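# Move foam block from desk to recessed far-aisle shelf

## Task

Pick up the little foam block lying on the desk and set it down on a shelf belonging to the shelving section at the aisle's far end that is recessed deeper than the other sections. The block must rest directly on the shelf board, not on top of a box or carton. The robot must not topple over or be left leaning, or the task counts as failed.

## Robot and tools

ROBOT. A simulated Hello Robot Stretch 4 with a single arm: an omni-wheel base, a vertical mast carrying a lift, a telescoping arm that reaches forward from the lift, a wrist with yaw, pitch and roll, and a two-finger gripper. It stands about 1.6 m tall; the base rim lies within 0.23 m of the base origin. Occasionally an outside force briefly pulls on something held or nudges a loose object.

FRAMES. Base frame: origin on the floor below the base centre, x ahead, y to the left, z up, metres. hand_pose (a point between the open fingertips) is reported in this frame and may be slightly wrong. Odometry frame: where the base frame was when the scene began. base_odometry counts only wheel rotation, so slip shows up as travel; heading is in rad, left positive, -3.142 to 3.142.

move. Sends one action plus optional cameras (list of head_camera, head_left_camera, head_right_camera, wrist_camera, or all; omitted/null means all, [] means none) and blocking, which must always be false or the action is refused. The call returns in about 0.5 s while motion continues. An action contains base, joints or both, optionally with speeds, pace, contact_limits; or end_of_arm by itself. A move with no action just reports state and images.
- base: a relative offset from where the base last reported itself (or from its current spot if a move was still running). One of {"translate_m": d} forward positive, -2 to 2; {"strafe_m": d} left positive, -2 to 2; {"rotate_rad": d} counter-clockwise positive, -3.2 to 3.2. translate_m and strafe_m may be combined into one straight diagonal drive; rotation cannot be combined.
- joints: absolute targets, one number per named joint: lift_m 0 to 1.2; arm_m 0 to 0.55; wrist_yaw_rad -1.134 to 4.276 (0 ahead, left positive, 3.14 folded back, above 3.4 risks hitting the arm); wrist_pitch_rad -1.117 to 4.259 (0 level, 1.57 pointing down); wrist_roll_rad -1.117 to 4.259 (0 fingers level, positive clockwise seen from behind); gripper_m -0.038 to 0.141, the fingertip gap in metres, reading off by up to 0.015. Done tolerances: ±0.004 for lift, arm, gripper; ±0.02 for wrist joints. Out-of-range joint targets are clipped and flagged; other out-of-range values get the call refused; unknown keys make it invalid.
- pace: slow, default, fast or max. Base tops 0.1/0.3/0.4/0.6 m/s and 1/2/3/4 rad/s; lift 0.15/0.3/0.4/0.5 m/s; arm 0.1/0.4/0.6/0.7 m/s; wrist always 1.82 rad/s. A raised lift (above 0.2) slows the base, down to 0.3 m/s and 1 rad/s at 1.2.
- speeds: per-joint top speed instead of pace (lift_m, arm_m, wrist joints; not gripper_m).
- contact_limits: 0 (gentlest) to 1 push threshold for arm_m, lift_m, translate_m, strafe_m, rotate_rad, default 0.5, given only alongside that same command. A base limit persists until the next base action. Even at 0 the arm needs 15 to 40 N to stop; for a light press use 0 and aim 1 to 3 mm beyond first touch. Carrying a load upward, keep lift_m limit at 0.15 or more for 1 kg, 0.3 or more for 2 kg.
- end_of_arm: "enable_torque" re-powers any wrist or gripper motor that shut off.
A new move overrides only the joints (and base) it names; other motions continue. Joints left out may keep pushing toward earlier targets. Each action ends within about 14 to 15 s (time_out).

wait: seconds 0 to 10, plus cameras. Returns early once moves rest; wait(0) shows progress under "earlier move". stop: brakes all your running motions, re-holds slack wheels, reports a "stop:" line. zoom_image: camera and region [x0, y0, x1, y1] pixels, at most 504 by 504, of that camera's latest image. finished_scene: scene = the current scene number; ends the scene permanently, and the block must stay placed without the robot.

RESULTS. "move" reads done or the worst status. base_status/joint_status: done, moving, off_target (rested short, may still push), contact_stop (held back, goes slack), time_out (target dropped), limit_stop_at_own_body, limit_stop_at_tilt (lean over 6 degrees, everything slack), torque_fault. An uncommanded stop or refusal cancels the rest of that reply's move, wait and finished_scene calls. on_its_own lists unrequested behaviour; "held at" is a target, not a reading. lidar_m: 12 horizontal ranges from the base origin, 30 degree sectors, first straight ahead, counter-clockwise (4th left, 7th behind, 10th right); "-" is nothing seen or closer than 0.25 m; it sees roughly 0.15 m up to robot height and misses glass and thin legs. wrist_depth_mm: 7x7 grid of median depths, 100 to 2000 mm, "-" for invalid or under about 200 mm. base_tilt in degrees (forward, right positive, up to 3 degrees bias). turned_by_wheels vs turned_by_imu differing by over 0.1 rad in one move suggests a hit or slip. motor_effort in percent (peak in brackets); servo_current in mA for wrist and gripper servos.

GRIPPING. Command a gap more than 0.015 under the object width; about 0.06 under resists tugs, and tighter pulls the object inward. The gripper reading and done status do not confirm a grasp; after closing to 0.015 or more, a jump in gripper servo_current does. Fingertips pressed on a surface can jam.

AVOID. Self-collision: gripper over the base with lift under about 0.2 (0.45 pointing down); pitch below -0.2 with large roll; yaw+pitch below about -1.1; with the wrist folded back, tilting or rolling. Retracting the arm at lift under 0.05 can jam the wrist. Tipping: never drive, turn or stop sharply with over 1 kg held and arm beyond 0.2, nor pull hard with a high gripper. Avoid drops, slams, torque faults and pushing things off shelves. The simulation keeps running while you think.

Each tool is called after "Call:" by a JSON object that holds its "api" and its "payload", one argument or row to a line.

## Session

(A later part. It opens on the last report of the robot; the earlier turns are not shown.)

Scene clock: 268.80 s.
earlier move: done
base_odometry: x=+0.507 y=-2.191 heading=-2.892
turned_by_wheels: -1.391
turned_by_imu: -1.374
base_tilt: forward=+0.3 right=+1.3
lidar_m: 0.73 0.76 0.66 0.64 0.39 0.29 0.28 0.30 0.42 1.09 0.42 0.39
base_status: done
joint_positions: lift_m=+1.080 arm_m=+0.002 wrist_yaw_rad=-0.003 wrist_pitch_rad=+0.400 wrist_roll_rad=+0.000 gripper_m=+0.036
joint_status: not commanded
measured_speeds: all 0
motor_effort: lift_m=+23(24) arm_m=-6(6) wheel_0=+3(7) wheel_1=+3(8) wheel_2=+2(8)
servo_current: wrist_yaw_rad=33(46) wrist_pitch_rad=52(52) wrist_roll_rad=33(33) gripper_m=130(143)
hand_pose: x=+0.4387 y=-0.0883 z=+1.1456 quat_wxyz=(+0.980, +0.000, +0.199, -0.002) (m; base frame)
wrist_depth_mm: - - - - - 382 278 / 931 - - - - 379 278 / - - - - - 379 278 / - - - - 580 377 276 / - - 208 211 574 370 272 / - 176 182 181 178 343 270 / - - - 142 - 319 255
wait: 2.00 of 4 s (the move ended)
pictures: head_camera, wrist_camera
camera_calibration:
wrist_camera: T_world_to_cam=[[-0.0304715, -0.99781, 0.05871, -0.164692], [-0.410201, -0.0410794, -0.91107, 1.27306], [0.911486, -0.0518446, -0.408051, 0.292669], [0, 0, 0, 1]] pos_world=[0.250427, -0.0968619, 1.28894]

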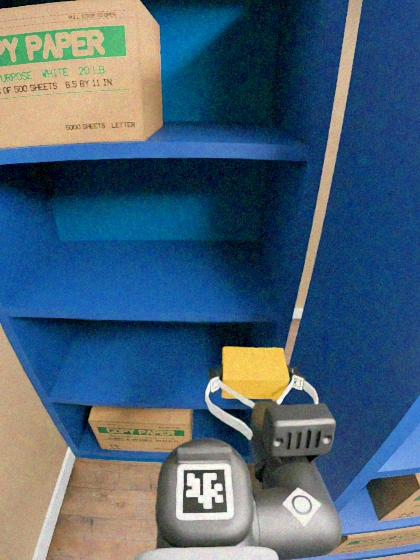

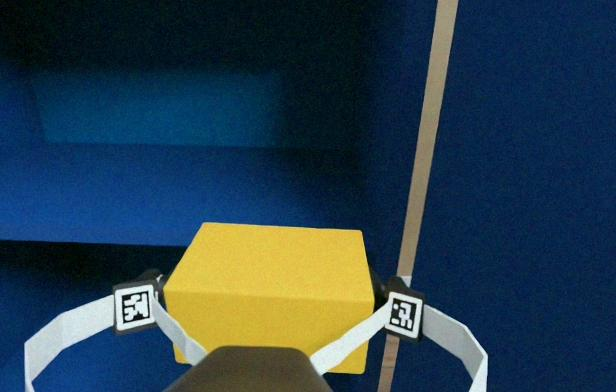

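Call:
{"api": "move", "payload": {
  "base": {"translate_m": 0.06, "strafe_m": 0.2},
  "joints": {"lift_m": 1.06},
  "blocking": false,
  "cameras": []
}}

Call:
{"api": "wait", "payload": {
  "seconds": 3,
  "cameras": ["head_camera", "wrist_camera"]
}}

Scene clock: 352.47 s.
move: moving
base_odometry: x=+0.506 y=-2.224 heading=-2.892
turned_by_wheels: +0.000
turned_by_imu: -0.001
base_tilt: forward=+0.4 right=+1.4
lidar_m: 0.71 0.75 0.64 0.60 0.41 0.31 0.29 0.32 0.43 1.06 0.41 0.42
base_status: translate_m moving; strafe_m moving
joint_positions: lift_m=+1.060 arm_m=+0.002 wrist_yaw_rad=-0.003 wrist_pitch_rad=+0.400 wrist_roll_rad=+0.000 gripper_m=+0.036
joint_status: lift_m moving
measured_speeds: translate_m=+0.036 strafe_m=+0.122 rotate_rad=-0.001 lift_m=-0.006 arm_m=+0.000 wrist_yaw_rad=+0.000 wrist_pitch_rad=+0.000 wrist_roll_rad=+0.000
motor_effort: lift_m=+14(20) arm_m=-6(6) wheel_0=-9(9) wheel_1=+9(10) wheel_2=-4(5)
servo_current: wrist_yaw_rad=33(46) wrist_pitch_rad=46(52) wrist_roll_rad=26(33) gripper_m=130(143)
hand_pose: x=+0.4387 y=-0.0883 z=+1.1263 quat_wxyz=(+0.980, +0.000, +0.199, -0.002) (m; base frame)
wrist_depth_mm: - - - - - 415 306 / 917 - - - - 413 324 / - - - - - 407 320 / - - - - - 404 303 / - - 208 211 569 402 315 / - 176 181 181 177 375 300 / - - - 142 676 - 310
pictures: none
No camera images: "cameras" was empty.

Scene clock: 354.23 s.
earlier move: done
base_odometry: x=+0.498 y=-2.399 heading=-2.892
turned_by_wheels: +0.000
turned_by_imu: +0.000
base_tilt: forward=+0.4 right=+1.4
lidar_m: 0.67 0.64 0.45 0.44 0.46 0.36 0.32 0.37 0.49 0.87 0.51 0.67
base_status: done
joint_positions: lift_m=+1.060 arm_m=+0.002 wrist_yaw_rad=-0.003 wrist_pitch_rad=+0.400 wrist_roll_rad=+0.000 gripper_m=+0.036
joint_status: all done
measured_speeds: all 0
motor_effort: lift_m=+15(20) arm_m=-6(6) wheel_0=-2(9) wheel_1=+1(10) wheel_2=-2(5)
servo_current: wrist_yaw_rad=39(46) wrist_pitch_rad=39(59) wrist_roll_rad=20(39) gripper_m=124(143)
hand_pose: x=+0.4387 y=-0.0882 z=+1.1263 quat_wxyz=(+0.980, +0.000, +0.199, -0.002) (m; base frame)
wrist_depth_mm: - - - - - - - / - 842 - - - - - / - - - - - - - / - - - - - 691 - / - - 208 211 - - - / - 176 182 180 177 - - / - - - 142 - 634 -
wait: 1.77 of 3 s (the move ended)
pictures: head_camera, wrist_camera
camera_calibration:
wrist_camera: T_world_to_cam=[[-0.0304495, -0.997811, 0.0587102, -0.163563], [-0.410205, -0.0410884, -0.911067, 1.25547], [0.911485, -0.0518248, -0.408056, 0.284799], [0, 0, 0, 1]] pos_world=[0.250429, -0.0968602, 1.26963]

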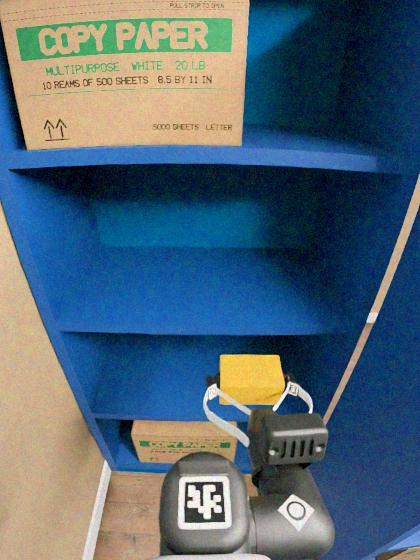

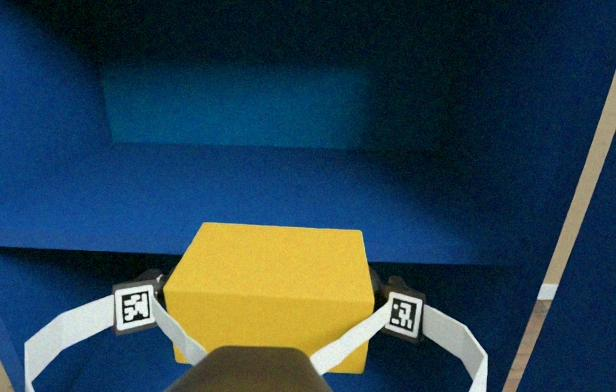

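Call:
{"api": "move", "payload": {
  "joints": {"arm_m": 0.4, "lift_m": 1.03},
  "pace": "fast",
  "blocking": false,
  "cameras": []
}}

Call:
{"api": "wait", "payload": {
  "seconds": 1.5,
  "cameras": ["wrist_camera"]
}}

Scene clock: 358.93 s.
move: moving
base_odometry: x=+0.498 y=-2.399 heading=-2.892
turned_by_wheels: +0.000
turned_by_imu: -0.001
base_tilt: forward=+0.3 right=+1.3
lidar_m: 0.65 0.62 0.46 0.43 0.46 0.35 0.33 0.37 0.52 0.88 0.53 0.67
base_status: not commanded
joint_positions: lift_m=+1.030 arm_m=+0.081 wrist_yaw_rad=-0.003 wrist_pitch_rad=+0.400 wrist_roll_rad=+0.000 gripper_m=+0.036
joint_status: lift_m moving; arm_m moving
measured_speeds: translate_m=+0.000 strafe_m=+0.000 rotate_rad=+0.000 lift_m=-0.002 arm_m=+0.297 wrist_yaw_rad=+0.000 wrist_pitch_rad=+0.000 wrist_roll_rad=+0.000
motor_effort: lift_m=+14(15) arm_m=+5(10) wheel_0=-2(2) wheel_1=+0(1) wheel_2=-2(2)
servo_current: wrist_yaw_rad=26(39) wrist_pitch_rad=52(52) wrist_roll_rad=33(33) gripper_m=130(137)
hand_pose: x=+0.5169 y=-0.0882 z=+1.0962 quat_wxyz=(+0.980, +0.000, +0.199, -0.002) (m; base frame)
wrist_depth_mm: - - - - - - - / 788 - - - - - - / - - - - - - - / - - - - - 609 - / - - 208 211 - - - / - 176 182 181 177 - - / - - - 142 - - 539
pictures: none
No camera images: "cameras" was empty.

Scene clock: 360.33 s.
earlier move: done
base_odometry: x=+0.498 y=-2.399 heading=-2.892
turned_by_wheels: +0.000
turned_by_imu: +0.000
base_tilt: forward=+0.5 right=+1.2
lidar_m: 0.67 0.63 0.47 0.43 0.47 0.36 0.32 0.37 0.50 0.89 0.52 0.66
base_status: not commanded
joint_positions: lift_m=+1.030 arm_m=+0.400 wrist_yaw_rad=-0.003 wrist_pitch_rad=+0.400 wrist_roll_rad=+0.000 gripper_m=+0.036
joint_status: all done
measured_speeds: all 0
motor_effort: lift_m=+15(17) arm_m=+6(10) wheel_0=-2(2) wheel_1=+0(1) wheel_2=-2(2)
servo_current: wrist_yaw_rad=46(46) wrist_pitch_rad=39(52) wrist_roll_rad=26(33) gripper_m=130(143)
hand_pose: x=+0.8360 y=-0.0882 z=+1.0962 quat_wxyz=(+0.980, +0.000, +0.199, -0.002) (m; base frame)
wrist_depth_mm: - - - - - - - / - - - - - - - / - - - - - - - / - - - - - - - / - - 209 211 - - 462 / - 176 182 181 177 - - / - - - 142 - - -
wait: 1.40 of 1.5 s (the move ended)
pictures: wrist_camera
camera_calibration:
wrist_camera: T_world_to_cam=[[-0.0304067, -0.997812, 0.0587128, -0.14973], [-0.410289, -0.0411034, -0.911029, 1.3911], [0.911449, -0.0517906, -0.408141, -0.0894748], [0, 0, 0, 1]] pos_world=[0.64775, -0.0968573, 1.2396]

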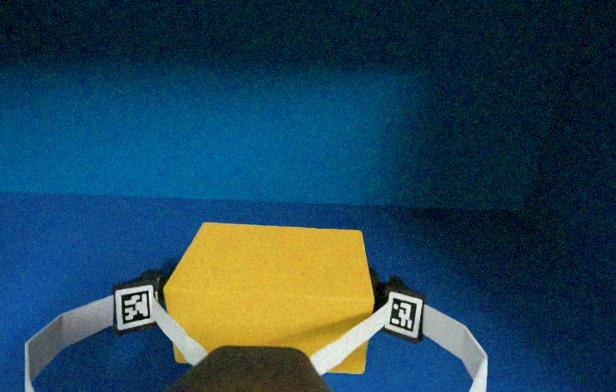

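Call:
{"api": "move", "payload": {
  "joints": {"lift_m": 0.957},
  "pace": "slow",
  "blocking": false,
  "cameras": [],
  "contact_limits": {"lift_m": 0.3}
}}

Call:
{"api": "wait", "payload": {
  "seconds": 1.5,
  "cameras": []
}}

Call:
{"api": "move", "payload": {
  "joints": {"gripper_m": 0.075},
  "pace": "slow",
  "blocking": false,
  "cameras": []
}}

Call:
{"api": "wait", "payload": {
  "seconds": 1.5,
  "cameras": ["wrist_camera"]
}}

Call:
{"api": "move", "payload": {
  "joints": {"gripper_m": 0.138},
  "pace": "slow",
  "blocking": false,
  "cameras": []
}}

Call:
{"api": "wait", "payload": {
  "seconds": 1.5,
  "cameras": ["wrist_camera"]
}}

Call:
{"api": "move", "payload": {
  "joints": {"arm_m": 0.2},
  "blocking": false,
  "cameras": []
}}

Call:
{"api": "wait", "payload": {
  "seconds": 1.2,
  "cameras": ["wrist_camera"]
}}

Scene clock: 372.27 s.
move: moving
base_odometry: x=+0.498 y=-2.399 heading=-2.892
turned_by_wheels: +0.000
turned_by_imu: -0.001
base_tilt: forward=+0.2 right=+1.3
lidar_m: 0.67 0.63 0.47 0.44 0.48 0.36 0.34 0.39 0.51 0.88 0.53 0.68
base_status: not commanded
joint_positions: lift_m=+1.004 arm_m=+0.400 wrist_yaw_rad=-0.003 wrist_pitch_rad=+0.400 wrist_roll_rad=+0.000 gripper_m=+0.036
joint_status: lift_m moving
measured_speeds: translate_m=+0.000 strafe_m=+0.000 rotate_rad=+0.000 lift_m=-0.099 arm_m=+0.000 wrist_yaw_rad=+0.000 wrist_pitch_rad=+0.000 wrist_roll_rad=+0.000
motor_effort: lift_m=+13(15) arm_m=+6(6) wheel_0=-2(2) wheel_1=+1(1) wheel_2=-2(2)
servo_current: wrist_yaw_rad=33(46) wrist_pitch_rad=33(52) wrist_roll_rad=26(33) gripper_m=137(143)
contact_limits: lift_m 0.3
hand_pose: x=+0.8360 y=-0.0882 z=+1.0701 quat_wxyz=(+0.980, +0.000, +0.199, -0.002) (m; base frame)
wrist_depth_mm: - - - - - - - / - - - - - - - / - - - - - - - / - - - - - - - / - - 208 211 - - - / - 176 182 181 177 - - / - - - 142 - - -
pictures: none
No camera images: "cameras" was empty.

Scene clock: 373.27 s.
earlier move: done
base_odometry: x=+0.498 y=-2.399 heading=-2.892
turned_by_wheels: +0.000
turned_by_imu: +0.000
base_tilt: forward=+0.1 right=+1.3
lidar_m: 0.67 0.63 0.45 0.43 0.46 0.35 0.34 0.38 0.51 0.89 0.52 0.66
base_status: not commanded
joint_positions: lift_m=+0.957 arm_m=+0.400 wrist_yaw_rad=-0.003 wrist_pitch_rad=+0.400 wrist_roll_rad=+0.000 gripper_m=+0.036
joint_status: all done
measured_speeds: all 0
motor_effort: lift_m=+14(16) arm_m=+6(6) wheel_0=-2(2) wheel_1=+1(1) wheel_2=-2(2)
servo_current: wrist_yaw_rad=33(46) wrist_pitch_rad=20(52) wrist_roll_rad=33(33) gripper_m=137(143)
contact_limits: lift_m 0.3
hand_pose: x=+0.8360 y=-0.0882 z=+1.0233 quat_wxyz=(+0.980, +0.000, +0.199, -0.002) (m; base frame)
wrist_depth_mm: - - - - - - - / - - - - - - - / - - - - - - - / - - - - - - - / - - 208 212 - - - / - 177 182 181 178 - - / - - - 142 - - -
wait: 1.00 of 1.5 s (the move ended)
pictures: none
No camera images: "cameras" was empty.

Scene clock: 373.77 s.
move: moving
base_odometry: x=+0.498 y=-2.399 heading=-2.892
turned_by_wheels: +0.000
turned_by_imu: +0.000
base_tilt: forward=+0.4 right=+1.3
lidar_m: 0.67 0.64 0.46 0.44 0.47 0.36 0.32 0.38 0.52 0.89 0.52 0.68
base_status: not commanded
joint_positions: lift_m=+0.957 arm_m=+0.400 wrist_yaw_rad=-0.003 wrist_pitch_rad=+0.400 wrist_roll_rad=+0.000 gripper_m=+0.046
joint_status: gripper_m moving
measured_speeds: all 0
motor_effort: lift_m=+14(14) arm_m=+6(6) wheel_0=-2(2) wheel_1=+1(1) wheel_2=-2(2)
servo_current: wrist_yaw_rad=39(39) wrist_pitch_rad=46(52) wrist_roll_rad=33(33) gripper_m=39(150)
contact_limits: lift_m 0.3
hand_pose: x=+0.8360 y=-0.0882 z=+1.0233 quat_wxyz=(+0.980, +0.000, +0.199, -0.002) (m; base frame)
wrist_depth_mm: - - - - - - - / - - - - - - - / - - - - - - - / - - - - - - - / - - 210 213 - - - / - 176 183 184 180 - - / - - - 137 - - -
pictures: none
No camera images: "cameras" was empty.

Scene clock: 375.07 s.
earlier move: done
base_odometry: x=+0.498 y=-2.399 heading=-2.892
turned_by_wheels: +0.000
turned_by_imu: +0.000
base_tilt: forward=+0.5 right=+1.4
lidar_m: 0.68 0.65 0.47 0.44 0.46 0.34 0.34 0.38 0.51 0.89 0.52 0.66
base_status: not commanded
joint_positions: lift_m=+0.957 arm_m=+0.400 wrist_yaw_rad=-0.003 wrist_pitch_rad=+0.400 wrist_roll_rad=+0.000 gripper_m=+0.075
joint_status: all done
measured_speeds: all 0
motor_effort: lift_m=+14(14) arm_m=+6(6) wheel_0=-2(2) wheel_1=+1(1) wheel_2=-2(2)
servo_current: wrist_yaw_rad=33(46) wrist_pitch_rad=46(52) wrist_roll_rad=33(33) gripper_m=39(150)
contact_limits: lift_m 0.3
hand_pose: x=+0.8360 y=-0.0882 z=+1.0233 quat_wxyz=(+0.980, +0.000, +0.199, -0.002) (m; base frame)
wrist_depth_mm: - - - - - - - / - - - - - - - / - - - - - - - / - - - - - - - / - - 214 220 - - - / - 183 192 191 188 - - / - - - 143 - - -
wait: 1.30 of 1.5 s (the move ended)
pictures: wrist_camera
camera_calibration:
wrist_camera: T_world_to_cam=[[-0.030407, -0.997812, 0.0587127, -0.145447], [-0.410288, -0.0411033, -0.911029, 1.32464], [0.911449, -0.0517908, -0.408141, -0.119249], [0, 0, 0, 1]] pos_world=[0.647752, -0.0968573, 1.16666]

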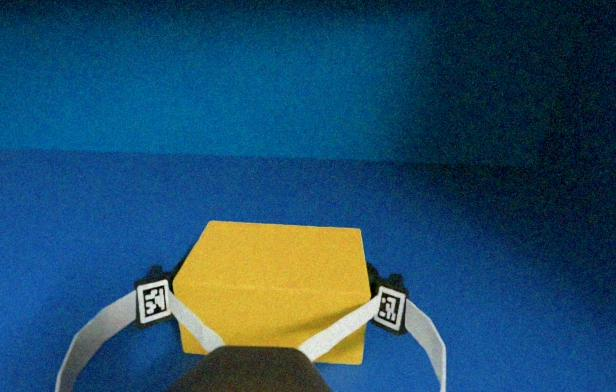

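Scene clock: 375.57 s.
move: moving
base_odometry: x=+0.498 y=-2.399 heading=-2.892
turned_by_wheels: +0.000
turned_by_imu: +0.000
base_tilt: forward=+0.2 right=+1.4
lidar_m: 0.67 0.65 0.47 0.44 0.46 0.34 0.34 0.39 0.50 0.89 0.52 0.65
base_status: not commanded
joint_positions: lift_m=+0.957 arm_m=+0.400 wrist_yaw_rad=-0.003 wrist_pitch_rad=+0.400 wrist_roll_rad=+0.000 gripper_m=+0.085
joint_status: gripper_m moving
measured_speeds: all 0
motor_effort: lift_m=+14(14) arm_m=+6(6) wheel_0=-2(2) wheel_1=+1(1) wheel_2=-2(2)
servo_current: wrist_yaw_rad=33(52) wrist_pitch_rad=39(46) wrist_roll_rad=26(33) gripper_m=59(78)
contact_limits: lift_m 0.3
hand_pose: x=+0.8360 y=-0.0882 z=+1.0233 quat_wxyz=(+0.980, +0.000, +0.199, -0.002) (m; base frame)
wrist_depth_mm: - - - - - - - / - - - - - - - / - - - - - - - / - - - - - - - / - - 218 222 - - - / - 182 197 194 189 - - / - - - 140 - - -
pictures: none
No camera images: "cameras" was empty.

Scene clock: 377.07 s.
earlier move: moving
base_odometry: x=+0.498 y=-2.399 heading=-2.892
turned_by_wheels: +0.000
turned_by_imu: +0.000
base_tilt: forward=+0.4 right=+1.2
lidar_m: 0.68 0.66 0.46 0.42 0.46 0.35 0.34 0.38 0.51 0.88 0.51 0.66
base_status: not commanded
joint_positions: lift_m=+0.957 arm_m=+0.400 wrist_yaw_rad=-0.003 wrist_pitch_rad=+0.400 wrist_roll_rad=+0.000 gripper_m=+0.122
joint_status: gripper_m moving
measured_speeds: all 0
motor_effort: lift_m=+14(14) arm_m=+6(6) wheel_0=-2(2) wheel_1=+1(1) wheel_2=-2(2)
servo_current: wrist_yaw_rad=46(52) wrist_pitch_rad=65(65) wrist_roll_rad=26(39) gripper_m=59(85)
contact_limits: lift_m 0.3
hand_pose: x=+0.8360 y=-0.0882 z=+1.0233 quat_wxyz=(+0.980, +0.000, +0.199, -0.002) (m; base frame)
wrist_depth_mm: - - - - - - - / - - - - - - - / - - - - - - - / - - - - - - - / - - 214 218 - - - / - 186 200 197 193 - - / - - - 109 - - -
wait: 1.50 s; no rest
pictures: wrist_camera
camera_calibration:
wrist_camera: T_world_to_cam=[[-0.0304068, -0.997812, 0.0587127, -0.145447], [-0.410288, -0.0411034, -0.911029, 1.32464], [0.911449, -0.0517906, -0.408141, -0.119249], [0, 0, 0, 1]] pos_world=[0.647753, -0.0968573, 1.16666]

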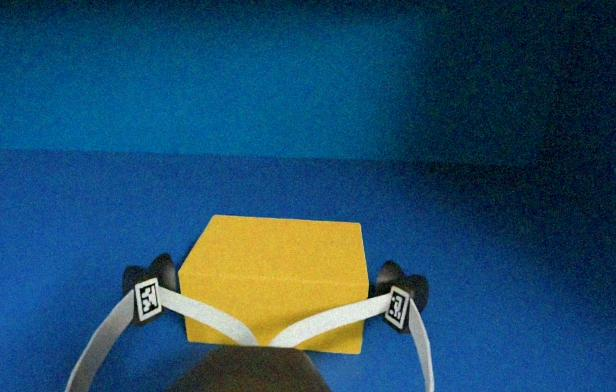

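Scene clock: 377.57 s.
move: moving
base_odometry: x=+0.498 y=-2.399 heading=-2.892
turned_by_wheels: +0.000
turned_by_imu: +0.000
base_tilt: forward=+0.4 right=+1.3
lidar_m: 0.67 0.63 0.46 0.43 0.46 0.36 0.35 0.38 0.51 0.88 0.52 0.66
base_status: not commanded
joint_positions: lift_m=+0.957 arm_m=+0.348 wrist_yaw_rad=-0.003 wrist_pitch_rad=+0.400 wrist_roll_rad=+0.000 gripper_m=+0.132
joint_status: arm_m moving; gripper_m moving
measured_speeds: translate_m=+0.000 strafe_m=+0.000 rotate_rad=+0.000 lift_m=+0.000 arm_m=-0.198 wrist_yaw_rad=+0.000 wrist_pitch_rad=+0.000 wrist_roll_rad=+0.000
motor_effort: lift_m=+14(14) arm_m=-8(10) wheel_0=-2(2) wheel_1=+1(1) wheel_2=-2(2)
servo_current: wrist_yaw_rad=39(46) wrist_pitch_rad=39(65) wrist_roll_rad=26(33) gripper_m=72(91)
contact_limits: lift_m 0.3
hand_pose: x=+0.7841 y=-0.0882 z=+1.0233 quat_wxyz=(+0.980, +0.000, +0.199, -0.002) (m; base frame)
wrist_depth_mm: - - - - - - - / - - - - - - - / - - - - - - - / - - 268 272 - - - / - - 241 240 - - - / - 184 252 248 190 - - / - - - - - - -
pictures: none
No camera images: "cameras" was empty.

Scene clock: 378.77 s.
earlier move: done
base_odometry: x=+0.498 y=-2.399 heading=-2.892
turned_by_wheels: +0.000
turned_by_imu: +0.000
base_tilt: forward=+0.4 right=+1.3
lidar_m: 0.67 0.64 0.47 0.43 0.47 0.36 0.33 0.40 0.51 0.88 0.51 0.68
base_status: not commanded
joint_positions: lift_m=+0.957 arm_m=+0.200 wrist_yaw_rad=-0.003 wrist_pitch_rad=+0.400 wrist_roll_rad=+0.000 gripper_m=+0.138
joint_status: all done
measured_speeds: all 0
motor_effort: lift_m=+14(14) arm_m=-6(10) wheel_0=-2(2) wheel_1=+0(1) wheel_2=-2(2)
servo_current: wrist_yaw_rad=26(46) wrist_pitch_rad=46(65) wrist_roll_rad=33(33) gripper_m=46(91)
contact_limits: lift_m 0.3
hand_pose: x=+0.6365 y=-0.0882 z=+1.0233 quat_wxyz=(+0.980, +0.000, +0.199, -0.002) (m; base frame)
wrist_depth_mm: - - - - - - - / 691 - - - - - - / - - - - - - - / - - - 392 - - - / - - - - - - - / - 186 - - 195 - - / - - - - - - -
wait: 1.20 s; at rest by 1.17 s
pictures: wrist_camera
camera_calibration:
wrist_camera: T_world_to_cam=[[-0.0304065, -0.997812, 0.0587127, -0.151514], [-0.410288, -0.0411035, -0.911029, 1.24278], [0.911449, -0.0517904, -0.408141, 0.0626166], [0, 0, 0, 1]] pos_world=[0.448218, -0.0968573, 1.16666]

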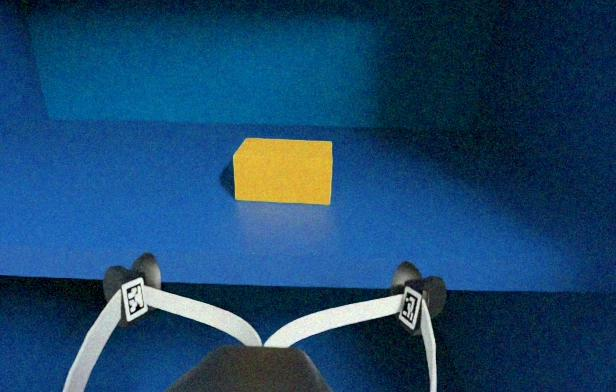

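Call:
{"api": "finished_scene", "payload": {
  "scene": 2
}}

The scene is finished: the task was done.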